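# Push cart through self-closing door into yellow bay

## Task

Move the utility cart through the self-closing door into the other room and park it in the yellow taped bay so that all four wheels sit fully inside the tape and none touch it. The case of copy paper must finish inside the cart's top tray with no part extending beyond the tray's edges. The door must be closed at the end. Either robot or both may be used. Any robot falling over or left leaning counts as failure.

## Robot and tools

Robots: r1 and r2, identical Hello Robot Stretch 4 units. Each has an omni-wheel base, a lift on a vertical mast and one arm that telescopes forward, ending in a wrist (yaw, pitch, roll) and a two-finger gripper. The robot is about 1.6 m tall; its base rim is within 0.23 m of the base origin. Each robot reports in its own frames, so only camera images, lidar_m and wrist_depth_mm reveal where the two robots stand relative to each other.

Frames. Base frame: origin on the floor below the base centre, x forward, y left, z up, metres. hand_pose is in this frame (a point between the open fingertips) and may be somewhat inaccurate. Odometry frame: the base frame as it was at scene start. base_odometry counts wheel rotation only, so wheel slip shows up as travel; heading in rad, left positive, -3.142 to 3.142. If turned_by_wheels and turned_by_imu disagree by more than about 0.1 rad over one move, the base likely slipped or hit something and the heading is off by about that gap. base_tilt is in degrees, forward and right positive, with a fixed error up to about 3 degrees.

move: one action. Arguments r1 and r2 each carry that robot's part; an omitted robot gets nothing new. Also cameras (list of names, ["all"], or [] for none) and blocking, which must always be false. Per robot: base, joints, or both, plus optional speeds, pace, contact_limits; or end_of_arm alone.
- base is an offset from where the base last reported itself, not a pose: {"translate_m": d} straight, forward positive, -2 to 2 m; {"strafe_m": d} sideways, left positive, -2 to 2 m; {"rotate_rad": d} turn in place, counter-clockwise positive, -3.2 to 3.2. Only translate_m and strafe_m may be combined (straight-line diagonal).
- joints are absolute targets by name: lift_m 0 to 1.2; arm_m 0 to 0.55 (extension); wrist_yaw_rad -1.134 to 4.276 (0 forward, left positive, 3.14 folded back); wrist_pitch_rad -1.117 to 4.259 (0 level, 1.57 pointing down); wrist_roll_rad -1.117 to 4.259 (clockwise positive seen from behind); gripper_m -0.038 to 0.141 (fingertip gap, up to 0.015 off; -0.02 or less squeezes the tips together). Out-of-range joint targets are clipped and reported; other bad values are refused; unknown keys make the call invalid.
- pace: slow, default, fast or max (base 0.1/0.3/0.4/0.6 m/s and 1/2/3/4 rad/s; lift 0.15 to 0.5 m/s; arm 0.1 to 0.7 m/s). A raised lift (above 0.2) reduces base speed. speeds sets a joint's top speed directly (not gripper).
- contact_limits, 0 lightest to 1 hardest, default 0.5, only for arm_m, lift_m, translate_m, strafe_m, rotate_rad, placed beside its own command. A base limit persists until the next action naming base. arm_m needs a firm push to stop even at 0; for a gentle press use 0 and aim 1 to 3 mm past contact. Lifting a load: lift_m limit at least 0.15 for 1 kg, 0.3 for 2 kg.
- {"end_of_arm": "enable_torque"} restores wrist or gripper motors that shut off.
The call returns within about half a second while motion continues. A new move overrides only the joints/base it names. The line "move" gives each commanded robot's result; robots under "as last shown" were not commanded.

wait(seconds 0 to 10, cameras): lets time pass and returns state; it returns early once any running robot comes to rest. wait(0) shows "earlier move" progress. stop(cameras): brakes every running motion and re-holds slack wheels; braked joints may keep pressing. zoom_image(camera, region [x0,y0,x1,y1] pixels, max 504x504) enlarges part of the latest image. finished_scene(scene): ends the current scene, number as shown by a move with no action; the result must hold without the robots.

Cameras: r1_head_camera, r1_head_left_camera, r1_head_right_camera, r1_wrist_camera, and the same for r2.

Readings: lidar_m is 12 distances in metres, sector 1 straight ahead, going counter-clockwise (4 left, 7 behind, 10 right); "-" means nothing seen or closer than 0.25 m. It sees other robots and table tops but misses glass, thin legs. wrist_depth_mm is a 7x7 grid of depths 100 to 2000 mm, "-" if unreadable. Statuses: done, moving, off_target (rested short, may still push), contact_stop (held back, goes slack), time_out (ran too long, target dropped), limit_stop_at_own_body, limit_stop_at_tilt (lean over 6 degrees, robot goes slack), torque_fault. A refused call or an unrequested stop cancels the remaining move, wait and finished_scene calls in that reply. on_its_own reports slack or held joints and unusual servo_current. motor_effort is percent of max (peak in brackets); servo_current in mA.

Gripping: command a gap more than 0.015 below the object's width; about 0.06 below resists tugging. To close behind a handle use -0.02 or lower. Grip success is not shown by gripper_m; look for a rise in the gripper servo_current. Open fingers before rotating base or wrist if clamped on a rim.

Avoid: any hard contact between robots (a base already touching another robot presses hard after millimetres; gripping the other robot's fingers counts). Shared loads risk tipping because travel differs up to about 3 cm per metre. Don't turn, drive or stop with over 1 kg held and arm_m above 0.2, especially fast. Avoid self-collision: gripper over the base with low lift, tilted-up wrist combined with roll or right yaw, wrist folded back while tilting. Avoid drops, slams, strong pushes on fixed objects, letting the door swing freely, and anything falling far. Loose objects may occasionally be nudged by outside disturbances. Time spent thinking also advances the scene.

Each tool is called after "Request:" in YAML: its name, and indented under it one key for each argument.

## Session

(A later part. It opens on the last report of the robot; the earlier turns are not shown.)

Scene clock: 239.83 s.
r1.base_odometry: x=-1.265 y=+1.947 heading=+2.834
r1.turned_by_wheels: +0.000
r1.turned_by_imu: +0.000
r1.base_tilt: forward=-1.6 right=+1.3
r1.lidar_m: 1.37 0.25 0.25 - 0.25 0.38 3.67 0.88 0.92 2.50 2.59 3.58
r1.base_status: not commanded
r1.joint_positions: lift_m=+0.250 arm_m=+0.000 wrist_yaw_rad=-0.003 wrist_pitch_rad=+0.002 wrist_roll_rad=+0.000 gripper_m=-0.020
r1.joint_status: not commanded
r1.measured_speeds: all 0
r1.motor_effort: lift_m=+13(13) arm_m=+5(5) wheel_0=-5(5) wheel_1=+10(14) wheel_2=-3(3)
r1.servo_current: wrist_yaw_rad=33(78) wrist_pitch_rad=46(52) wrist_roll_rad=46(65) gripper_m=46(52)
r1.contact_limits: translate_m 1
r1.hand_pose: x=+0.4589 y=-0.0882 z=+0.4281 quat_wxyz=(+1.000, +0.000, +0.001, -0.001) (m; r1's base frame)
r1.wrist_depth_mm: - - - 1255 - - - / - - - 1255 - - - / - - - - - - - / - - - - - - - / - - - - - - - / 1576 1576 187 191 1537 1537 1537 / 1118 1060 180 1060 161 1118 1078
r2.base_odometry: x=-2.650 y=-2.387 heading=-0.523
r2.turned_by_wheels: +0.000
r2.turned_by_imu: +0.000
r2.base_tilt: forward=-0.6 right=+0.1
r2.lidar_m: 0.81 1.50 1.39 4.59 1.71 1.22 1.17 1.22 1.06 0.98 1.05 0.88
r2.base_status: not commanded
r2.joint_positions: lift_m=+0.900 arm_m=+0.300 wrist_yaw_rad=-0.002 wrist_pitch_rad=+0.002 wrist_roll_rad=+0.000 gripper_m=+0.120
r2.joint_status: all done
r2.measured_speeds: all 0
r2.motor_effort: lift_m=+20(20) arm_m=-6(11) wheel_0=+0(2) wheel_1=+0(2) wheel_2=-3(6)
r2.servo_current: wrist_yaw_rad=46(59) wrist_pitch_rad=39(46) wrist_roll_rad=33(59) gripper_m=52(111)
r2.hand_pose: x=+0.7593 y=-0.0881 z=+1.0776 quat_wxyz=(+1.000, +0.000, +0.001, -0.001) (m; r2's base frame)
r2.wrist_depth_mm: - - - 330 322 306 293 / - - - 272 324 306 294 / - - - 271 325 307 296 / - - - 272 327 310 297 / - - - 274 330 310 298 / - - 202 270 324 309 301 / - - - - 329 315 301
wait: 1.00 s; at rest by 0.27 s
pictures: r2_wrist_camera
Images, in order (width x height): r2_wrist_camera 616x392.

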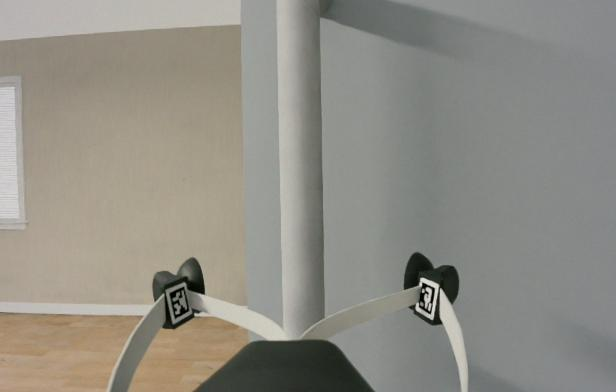

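Request:
move:
  blocking: false
  r2: {"joints":{"arm_m":0.383},"contact_limits":{"arm_m":0.1},"speeds":{"arm_m":0.15}}

Request:
wait:
  seconds: 1.5

Request:
move:
  blocking: false
  r2: {"joints":{"gripper_m":-0.035}}

Request:
wait:
  seconds: 3

Request:
wait:
  seconds: 0.5
  cameras: ["r2_wrist_camera"]

Scene clock: 245.53 s.
move: r2 moving
r1: as last shown
r1.lidar_m: 1.36 0.25 0.25 - 0.25 0.37 3.64 0.89 0.94 2.50 2.62 3.59
r1.motor_effort: lift_m=+13(13) arm_m=+5(5) wheel_0=-5(5) wheel_1=+10(10) wheel_2=-3(3)
r1.servo_current: wrist_yaw_rad=33(59) wrist_pitch_rad=46(52) wrist_roll_rad=52(52) gripper_m=39(46)
r1.contact_limits: translate_m 1
r1.wrist_depth_mm: - - - 1281 - - - / - - - 1255 - - - / - - - - - - - / - - - - - - - / - - - - - - - / 1576 1618 188 191 1576 1537 1537 / 1118 1078 181 1060 161 1098 1098
r2.base_odometry: x=-2.650 y=-2.387 heading=-0.523
r2.turned_by_wheels: +0.000
r2.turned_by_imu: +0.000
r2.base_tilt: forward=-0.7 right=+0.1
r2.lidar_m: 0.81 1.51 1.39 4.57 1.68 1.24 1.18 1.24 1.06 0.99 1.04 0.88
r2.base_status: not commanded
r2.joint_positions: lift_m=+0.900 arm_m=+0.347 wrist_yaw_rad=-0.002 wrist_pitch_rad=+0.002 wrist_roll_rad=+0.000 gripper_m=+0.120
r2.joint_status: arm_m moving
r2.measured_speeds: translate_m=+0.000 strafe_m=+0.000 rotate_rad=+0.000 lift_m=+0.000 arm_m=+0.150 wrist_yaw_rad=+0.000 wrist_pitch_rad=+0.000 wrist_roll_rad=+0.000
r2.motor_effort: lift_m=+20(20) arm_m=+6(10) wheel_0=+0(0) wheel_1=+0(1) wheel_2=-3(3)
r2.servo_current: wrist_yaw_rad=33(59) wrist_pitch_rad=39(46) wrist_roll_rad=52(52) gripper_m=52(59)
r2.contact_limits: arm_m 0.1
r2.hand_pose: x=+0.8063 y=-0.0881 z=+1.0776 quat_wxyz=(+1.000, +0.000, +0.001, -0.001) (m; r2's base frame)
r2.wrist_depth_mm: - - - 224 283 267 257 / - - - 227 285 270 258 / - - - 231 283 271 260 / - - - 236 289 272 262 / - - - 235 290 274 264 / - - 198 227 287 273 266 / - - - - 289 278 266
pictures: none

Scene clock: 246.23 s.
earlier move: r2 done
r1.base_odometry: x=-1.265 y=+1.947 heading=+2.834
r1.turned_by_wheels: +0.000
r1.turned_by_imu: +0.000
r1.base_tilt: forward=-1.5 right=+1.3
r1.lidar_m: 1.37 0.25 0.25 - 0.25 0.36 3.66 0.89 0.92 2.50 2.62 3.62
r1.base_status: not commanded
r1.joint_positions: lift_m=+0.250 arm_m=+0.000 wrist_yaw_rad=-0.003 wrist_pitch_rad=+0.002 wrist_roll_rad=+0.000 gripper_m=-0.020
r1.joint_status: not commanded
r1.measured_speeds: all 0
r1.motor_effort: lift_m=+13(13) arm_m=+5(5) wheel_0=-5(5) wheel_1=+10(10) wheel_2=-3(3)
r1.servo_current: wrist_yaw_rad=52(78) wrist_pitch_rad=46(52) wrist_roll_rad=52(65) gripper_m=46(52)
r1.contact_limits: translate_m 1
r1.hand_pose: x=+0.4589 y=-0.0882 z=+0.4281 quat_wxyz=(+1.000, +0.000, +0.001, -0.001) (m; r1's base frame)
r1.wrist_depth_mm: - - - 1255 - - - / - - - 1255 - - - / - - - - - - - / - - - - - - - / - - - - - - - / 1576 1537 188 190 1537 1537 1464 / 1118 1078 180 1042 161 1098 1078
r2.base_odometry: x=-2.650 y=-2.387 heading=-0.523
r2.turned_by_wheels: +0.000
r2.turned_by_imu: +0.000
r2.base_tilt: forward=-0.7 right=+0.1
r2.lidar_m: 0.80 1.49 1.42 4.54 1.69 1.21 1.15 1.22 1.04 1.00 1.05 0.87
r2.base_status: not commanded
r2.joint_positions: lift_m=+0.900 arm_m=+0.383 wrist_yaw_rad=-0.002 wrist_pitch_rad=+0.002 wrist_roll_rad=+0.000 gripper_m=+0.120
r2.joint_status: all done
r2.measured_speeds: all 0
r2.motor_effort: lift_m=+20(20) arm_m=+7(13) wheel_0=+0(1) wheel_1=-1(1) wheel_2=-3(3)
r2.servo_current: wrist_yaw_rad=52(59) wrist_pitch_rad=39(46) wrist_roll_rad=39(52) gripper_m=52(59)
r2.contact_limits: arm_m 0.1
r2.hand_pose: x=+0.8419 y=-0.0881 z=+1.0776 quat_wxyz=(+1.000, +0.000, +0.001, -0.001) (m; r2's base frame)
r2.wrist_depth_mm: - - 274 182 243 232 222 / - - 274 182 244 232 224 / - - - 183 246 234 224 / - - - 182 249 235 224 / - - 277 183 250 236 226 / - - 217 184 214 235 229 / - - - - 249 236 229
wait: 0.70 of 1.5 s (r2 has come to rest)
pictures: none

Scene clock: 246.73 s.
move: r2 moving
r1: as last shown
r1.base_tilt: forward=-1.6 right=+1.2
r1.lidar_m: 1.37 0.25 0.25 - 0.25 0.37 3.65 0.89 0.93 2.49 2.61 3.62
r1.motor_effort: lift_m=+13(13) arm_m=+5(5) wheel_0=-4(5) wheel_1=+9(10) wheel_2=-3(3)
r1.servo_current: wrist_yaw_rad=52(59) wrist_pitch_rad=39(52) wrist_roll_rad=39(59) gripper_m=46(46)
r1.contact_limits: translate_m 1
r1.wrist_depth_mm: - - - 1255 - - - / - - - 1281 - - - / - - - - - - - / - - - - - - - / - - - - - - - / 1576 1576 187 190 1499 1537 1499 / 1118 1060 180 1060 161 1098 1098
r2.base_odometry: x=-2.650 y=-2.387 heading=-0.523
r2.turned_by_wheels: +0.000
r2.turned_by_imu: +0.000
r2.base_tilt: forward=-0.6 right=+0.1
r2.lidar_m: 0.78 1.53 1.40 4.54 1.68 1.22 1.16 1.22 1.05 1.00 1.07 0.86
r2.base_status: not commanded
r2.joint_positions: lift_m=+0.900 arm_m=+0.383 wrist_yaw_rad=-0.002 wrist_pitch_rad=+0.002 wrist_roll_rad=+0.000 gripper_m=+0.106
r2.joint_status: gripper_m moving
r2.measured_speeds: all 0
r2.motor_effort: lift_m=+20(20) arm_m=+7(7) wheel_0=+0(1) wheel_1=-1(1) wheel_2=-3(3)
r2.servo_current: wrist_yaw_rad=52(52) wrist_pitch_rad=39(39) wrist_roll_rad=46(52) gripper_m=91(91)
r2.contact_limits: arm_m 0.1
r2.hand_pose: x=+0.8419 y=-0.0881 z=+1.0776 quat_wxyz=(+1.000, +0.000, +0.001, -0.001) (m; r2's base frame)
r2.wrist_depth_mm: - - 274 180 243 232 221 / - - 273 182 244 232 224 / - - - 183 247 233 225 / - - - 182 248 236 225 / - - 279 183 250 236 227 / - - 202 183 200 235 229 / - - - - 249 235 230
pictures: none

Scene clock: 248.50 s.
earlier move: r2 done
r1.base_odometry: x=-1.266 y=+1.946 heading=+2.833
r1.turned_by_wheels: +0.000
r1.turned_by_imu: +0.000
r1.base_tilt: forward=-1.6 right=+1.3
r1.lidar_m: 1.35 0.25 0.25 0.25 0.25 0.39 3.66 0.88 0.92 2.50 2.60 3.60
r1.base_status: not commanded
r1.joint_positions: lift_m=+0.250 arm_m=+0.000 wrist_yaw_rad=-0.003 wrist_pitch_rad=+0.002 wrist_roll_rad=+0.000 gripper_m=-0.020
r1.joint_status: not commanded
r1.measured_speeds: all 0
r1.motor_effort: lift_m=+13(13) arm_m=+5(5) wheel_0=-3(5) wheel_1=+3(10) wheel_2=-2(3)
r1.servo_current: wrist_yaw_rad=52(72) wrist_pitch_rad=46(52) wrist_roll_rad=46(65) gripper_m=46(52)
r1.contact_limits: translate_m 1
r1.hand_pose: x=+0.4589 y=-0.0882 z=+0.4281 quat_wxyz=(+1.000, +0.000, +0.001, -0.001) (m; r1's base frame)
r1.wrist_depth_mm: - - - 1308 - - - / - - - 1281 - - - / - - - - - - - / - - - - - - - / - - - - - - - / 1576 1576 187 191 1576 1499 1499 / 1138 1060 180 1078 161 1098 1078
r2.base_odometry: x=-2.650 y=-2.387 heading=-0.523
r2.turned_by_wheels: +0.000
r2.turned_by_imu: +0.001
r2.base_tilt: forward=-0.6 right=+0.0
r2.lidar_m: 0.79 1.51 1.40 4.57 1.69 1.21 1.18 1.23 1.06 1.00 1.03 0.85
r2.base_status: not commanded
r2.joint_positions: lift_m=+0.900 arm_m=+0.383 wrist_yaw_rad=+0.003 wrist_pitch_rad=+0.002 wrist_roll_rad=+0.000 gripper_m=-0.033
r2.joint_status: all done
r2.measured_speeds: all 0
r2.motor_effort: lift_m=+20(20) arm_m=-4(7) wheel_0=+0(1) wheel_1=+0(1) wheel_2=+2(3)
r2.servo_current: wrist_yaw_rad=46(65) wrist_pitch_rad=39(46) wrist_roll_rad=59(59) gripper_m=124(273)
r2.contact_limits: arm_m 0.1
r2.hand_pose: x=+0.8426 y=-0.0866 z=+1.0776 quat_wxyz=(+1.000, +0.000, +0.001, +0.001) (m; r2's base frame)
r2.wrist_depth_mm: - - 255 161 227 216 207 / - - 257 162 229 217 - / - - 258 163 230 219 210 / - - 259 167 232 219 211 / - - - 165 232 220 213 / - - 183 166 181 222 213 / - - - - 234 220 214
wait: 1.77 of 3 s (r2 has come to rest)
pictures: none

Scene clock: 249.00 s.
r1.base_odometry: x=-1.266 y=+1.946 heading=+2.833
r1.turned_by_wheels: +0.000
r1.turned_by_imu: +0.000
r1.base_tilt: forward=-1.6 right=+1.3
r1.lidar_m: 1.37 0.25 0.25 0.25 0.25 0.35 3.67 0.87 0.92 2.51 2.61 3.60
r1.base_status: not commanded
r1.joint_positions: lift_m=+0.250 arm_m=+0.000 wrist_yaw_rad=-0.003 wrist_pitch_rad=+0.002 wrist_roll_rad=+0.000 gripper_m=-0.020
r1.joint_status: not commanded
r1.measured_speeds: all 0
r1.motor_effort: lift_m=+13(13) arm_m=+5(5) wheel_0=-3(5) wheel_1=+3(10) wheel_2=-2(3)
r1.servo_current: wrist_yaw_rad=52(72) wrist_pitch_rad=33(52) wrist_roll_rad=52(65) gripper_m=39(52)
r1.contact_limits: translate_m 1
r1.hand_pose: x=+0.4589 y=-0.0882 z=+0.4281 quat_wxyz=(+1.000, +0.000, +0.001, -0.001) (m; r1's base frame)
r1.wrist_depth_mm: - - - 1255 - - - / - - - 1281 - - - / - - - - - - - / - - - - - - - / - - - - - - - / 1576 1576 187 190 1537 1537 1499 / 1098 1078 180 1078 161 1118 1078
r2.base_odometry: x=-2.650 y=-2.387 heading=-0.523
r2.turned_by_wheels: +0.000
r2.turned_by_imu: +0.000
r2.base_tilt: forward=-0.7 right=+0.1
r2.lidar_m: 0.78 1.52 1.38 4.58 1.69 1.23 1.16 1.24 1.04 1.00 1.05 0.86
r2.base_status: not commanded
r2.joint_positions: lift_m=+0.900 arm_m=+0.383 wrist_yaw_rad=+0.003 wrist_pitch_rad=+0.002 wrist_roll_rad=+0.000 gripper_m=-0.033
r2.joint_status: all done
r2.measured_speeds: all 0
r2.motor_effort: lift_m=+20(20) arm_m=-4(7) wheel_0=+0(1) wheel_1=+0(1) wheel_2=+2(3)
r2.servo_current: wrist_yaw_rad=46(65) wrist_pitch_rad=39(46) wrist_roll_rad=46(59) gripper_m=130(273)
r2.contact_limits: arm_m 0.1
r2.hand_pose: x=+0.8426 y=-0.0866 z=+1.0776 quat_wxyz=(+1.000, +0.000, +0.001, +0.001) (m; r2's base frame)
r2.wrist_depth_mm: - - 255 161 226 216 207 / - - 257 162 229 216 - / - - 259 163 230 219 210 / - - 258 167 231 220 211 / - - - 165 233 221 213 / - - 183 167 182 221 214 / - - - - 233 220 215
wait: 0.50 s; at rest by 0.27 s
pictures: r2_wrist_camera
Images, in order (width x height): r2_wrist_camera 616x392.

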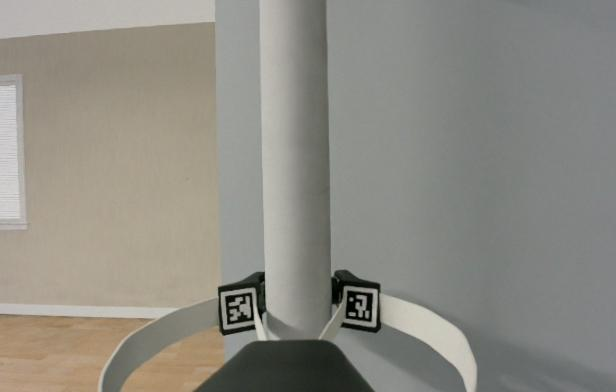

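Request:
move:
  blocking: false
  r1: {"base":{"translate_m":0.4,"strafe_m":-0.5}}

Request:
wait:
  seconds: 4

Request:
wait:
  seconds: 0.2
  cameras: ["r2_wrist_camera","r1_head_camera","r1_head_left_camera","r2_head_left_camera"]

Scene clock: 260.70 s.
move: r1 moving
r1.base_odometry: x=-1.277 y=+1.976 heading=+2.833
r1.turned_by_wheels: +0.000
r1.turned_by_imu: -0.001
r1.base_tilt: forward=-1.6 right=+1.2
r1.lidar_m: 1.35 0.27 0.25 0.25 0.25 0.43 3.67 0.90 0.99 2.49 2.58 3.57
r1.base_status: translate_m moving; strafe_m moving
r1.joint_positions: lift_m=+0.250 arm_m=+0.000 wrist_yaw_rad=-0.003 wrist_pitch_rad=+0.002 wrist_roll_rad=+0.000 gripper_m=-0.020
r1.joint_status: not commanded
r1.measured_speeds: translate_m=+0.076 strafe_m=-0.096 rotate_rad=+0.000 lift_m=+0.000 arm_m=+0.000 wrist_yaw_rad=+0.000 wrist_pitch_rad=+0.000 wrist_roll_rad=+0.000
r1.motor_effort: lift_m=+13(13) arm_m=+5(5) wheel_0=+9(12) wheel_1=-4(5) wheel_2=-6(7)
r1.servo_current: wrist_yaw_rad=52(52) wrist_pitch_rad=39(52) wrist_roll_rad=39(59) gripper_m=52(52)
r1.hand_pose: x=+0.4589 y=-0.0882 z=+0.4281 quat_wxyz=(+1.000, +0.000, +0.001, -0.001) (m; r1's base frame)
r1.wrist_depth_mm: - - - 1255 - - - / - - - 1160 - - - / - - - - - - - / - - - - - - - / - - - - - - - / 1576 1576 189 190 1576 1537 1464 / 1098 1060 180 1078 153 1118 1098
r2: as last shown
r2.base_tilt: forward=-0.6 right=+0.0
r2.lidar_m: 0.78 1.52 1.39 4.54 1.69 1.22 1.17 1.23 1.05 1.00 1.03 0.86
r2.motor_effort: lift_m=+20(20) arm_m=-4(4) wheel_0=+0(1) wheel_1=+0(1) wheel_2=+2(2)
r2.servo_current: wrist_yaw_rad=46(59) wrist_pitch_rad=39(46) wrist_roll_rad=39(59) gripper_m=124(137)
r2.contact_limits: arm_m 0.1
r2.wrist_depth_mm: - - 255 160 227 216 208 / - - 256 162 229 217 - / - - 258 163 230 219 210 / - - 258 167 233 220 212 / - - - 165 233 221 213 / - - 183 167 181 221 214 / - - - - 235 220 215
pictures: none

Scene clock: 263.80 s.
earlier move: r1 done
r1.base_odometry: x=-1.495 y=+2.544 heading=+2.833
r1.turned_by_wheels: +0.000
r1.turned_by_imu: -0.002
r1.base_tilt: forward=-1.6 right=+1.3
r1.lidar_m: 1.06 1.01 2.82 0.63 0.69 1.14 1.03 1.07 1.52 1.98 2.08 2.91
r1.base_status: done
r1.joint_positions: lift_m=+0.250 arm_m=+0.000 wrist_yaw_rad=-0.003 wrist_pitch_rad=+0.002 wrist_roll_rad=+0.000 gripper_m=-0.020
r1.joint_status: not commanded
r1.measured_speeds: all 0
r1.motor_effort: lift_m=+13(13) arm_m=+5(5) wheel_0=+2(12) wheel_1=-3(8) wheel_2=-2(7)
r1.servo_current: wrist_yaw_rad=52(65) wrist_pitch_rad=46(52) wrist_roll_rad=46(65) gripper_m=46(52)
r1.hand_pose: x=+0.4589 y=-0.0882 z=+0.4281 quat_wxyz=(+1.000, +0.000, +0.001, -0.001) (m; r1's base frame)
r1.wrist_depth_mm: - 854 - - - - - / - - - - - - - / - - - - - - - / - - - - - - - / - - - - - - - / 778 750 185 191 1499 1576 1464 / 798 750 180 1078 160 1078 1078
r2.base_odometry: x=-2.650 y=-2.387 heading=-0.523
r2.turned_by_wheels: +0.000
r2.turned_by_imu: +0.000
r2.base_tilt: forward=-0.6 right=+0.1
r2.lidar_m: 0.78 1.51 1.38 4.55 1.69 1.23 1.15 1.23 1.06 0.99 1.04 0.85
r2.base_status: not commanded
r2.joint_positions: lift_m=+0.900 arm_m=+0.383 wrist_yaw_rad=+0.003 wrist_pitch_rad=+0.002 wrist_roll_rad=+0.000 gripper_m=-0.033
r2.joint_status: not commanded
r2.measured_speeds: all 0
r2.motor_effort: lift_m=+20(20) arm_m=-4(4) wheel_0=+0(1) wheel_1=-1(1) wheel_2=+2(2)
r2.servo_current: wrist_yaw_rad=52(59) wrist_pitch_rad=39(46) wrist_roll_rad=46(59) gripper_m=124(137)
r2.contact_limits: arm_m 0.1
r2.hand_pose: x=+0.8426 y=-0.0866 z=+1.0776 quat_wxyz=(+1.000, +0.000, +0.001, +0.001) (m; r2's base frame)
r2.wrist_depth_mm: - - 255 161 227 216 208 / - - 257 162 229 217 - / - - 258 163 231 220 210 / - - 259 167 233 220 211 / - - - 165 233 221 213 / - - 183 167 181 221 213 / - - - - 233 220 215
wait: 3.10 of 4 s (r1 has come to rest)
pictures: none

Scene clock: 264.00 s.
r1.base_odometry: x=-1.495 y=+2.544 heading=+2.833
r1.turned_by_wheels: +0.000
r1.turned_by_imu: +0.000
r1.base_tilt: forward=-1.6 right=+1.3
r1.lidar_m: 1.10 1.01 2.82 0.63 0.70 1.10 1.04 1.09 1.52 1.99 2.08 2.91
r1.base_status: done
r1.joint_positions: lift_m=+0.250 arm_m=+0.000 wrist_yaw_rad=-0.003 wrist_pitch_rad=+0.002 wrist_roll_rad=+0.000 gripper_m=-0.020
r1.joint_status: not commanded
r1.measured_speeds: all 0
r1.motor_effort: lift_m=+13(13) arm_m=+5(5) wheel_0=+2(12) wheel_1=-3(8) wheel_2=-2(7)
r1.servo_current: wrist_yaw_rad=46(65) wrist_pitch_rad=39(52) wrist_roll_rad=39(65) gripper_m=52(52)
r1.hand_pose: x=+0.4589 y=-0.0882 z=+0.4281 quat_wxyz=(+1.000, +0.000, +0.001, -0.001) (m; r1's base frame)
r1.wrist_depth_mm: - 866 - - - - - / - - - - - - - / - - - - - - - / - - - - - - - / - - - - - - - / 798 778 185 191 1537 1576 1499 / 788 750 180 1060 161 1118 1078
r2.base_odometry: x=-2.650 y=-2.387 heading=-0.523
r2.turned_by_wheels: +0.000
r2.turned_by_imu: +0.000
r2.base_tilt: forward=-0.6 right=+0.0
r2.lidar_m: 0.80 1.48 1.39 4.57 1.71 1.24 1.17 1.20 1.07 0.99 1.06 0.85
r2.base_status: not commanded
r2.joint_positions: lift_m=+0.900 arm_m=+0.383 wrist_yaw_rad=+0.003 wrist_pitch_rad=+0.002 wrist_roll_rad=+0.000 gripper_m=-0.033
r2.joint_status: not commanded
r2.measured_speeds: all 0
r2.motor_effort: lift_m=+20(20) arm_m=-4(4) wheel_0=+0(1) wheel_1=+0(1) wheel_2=+2(2)
r2.servo_current: wrist_yaw_rad=46(59) wrist_pitch_rad=46(46) wrist_roll_rad=59(59) gripper_m=124(137)
r2.contact_limits: arm_m 0.1
r2.hand_pose: x=+0.8426 y=-0.0866 z=+1.0776 quat_wxyz=(+1.000, +0.000, +0.001, +0.001) (m; r2's base frame)
r2.wrist_depth_mm: - - 255 161 227 215 207 / - - 257 163 229 217 - / - - 258 163 231 219 211 / - - 259 167 232 219 211 / - - - 165 233 221 212 / - - 184 167 182 221 215 / - - - - 234 220 215
wait: 0.20 s; no rest
pictures: r1_head_camera, r1_head_left_camera, r2_head_left_camera, r2_wrist_camera
Images, in order (width x height): r1_head_camera 420x560, r1_head_left_camera 420x672, r2_head_left_camera 420x672, r2_wrist_camera 616x392.

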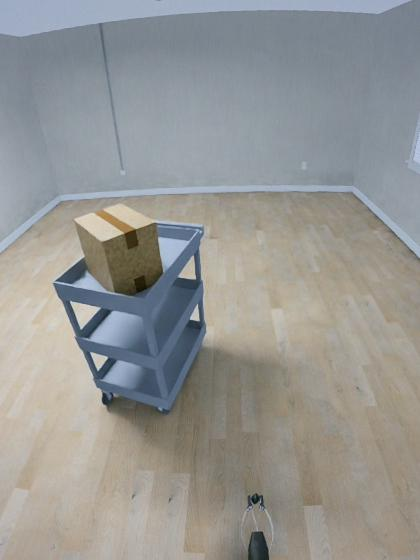

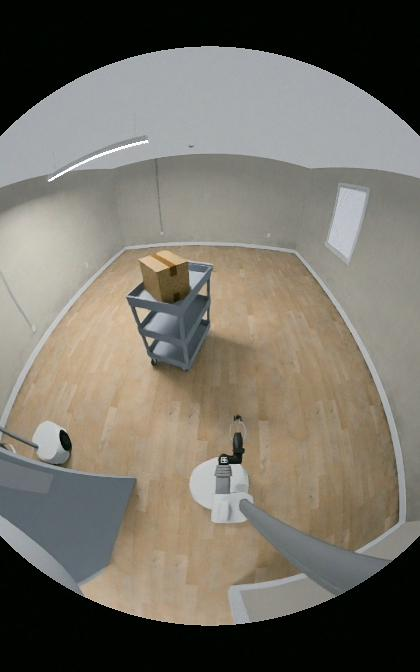

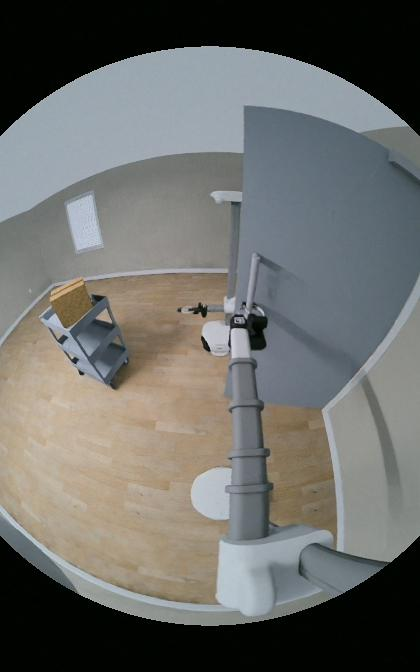

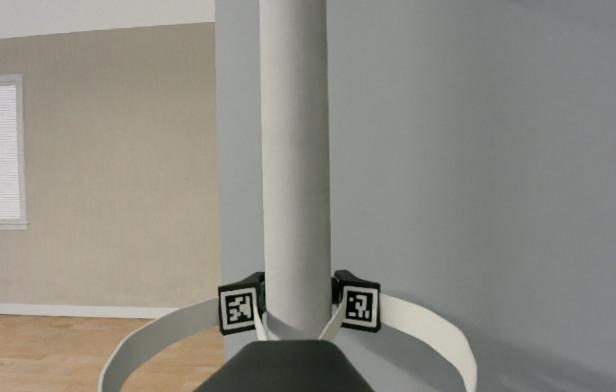

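Request:
zoom_image:
  camera: "r1_head_camera"
  region: [30, 180, 230, 420]

Scaled by 2.100 from the camera's 420x560 image, which has a finer 600x800 frame.

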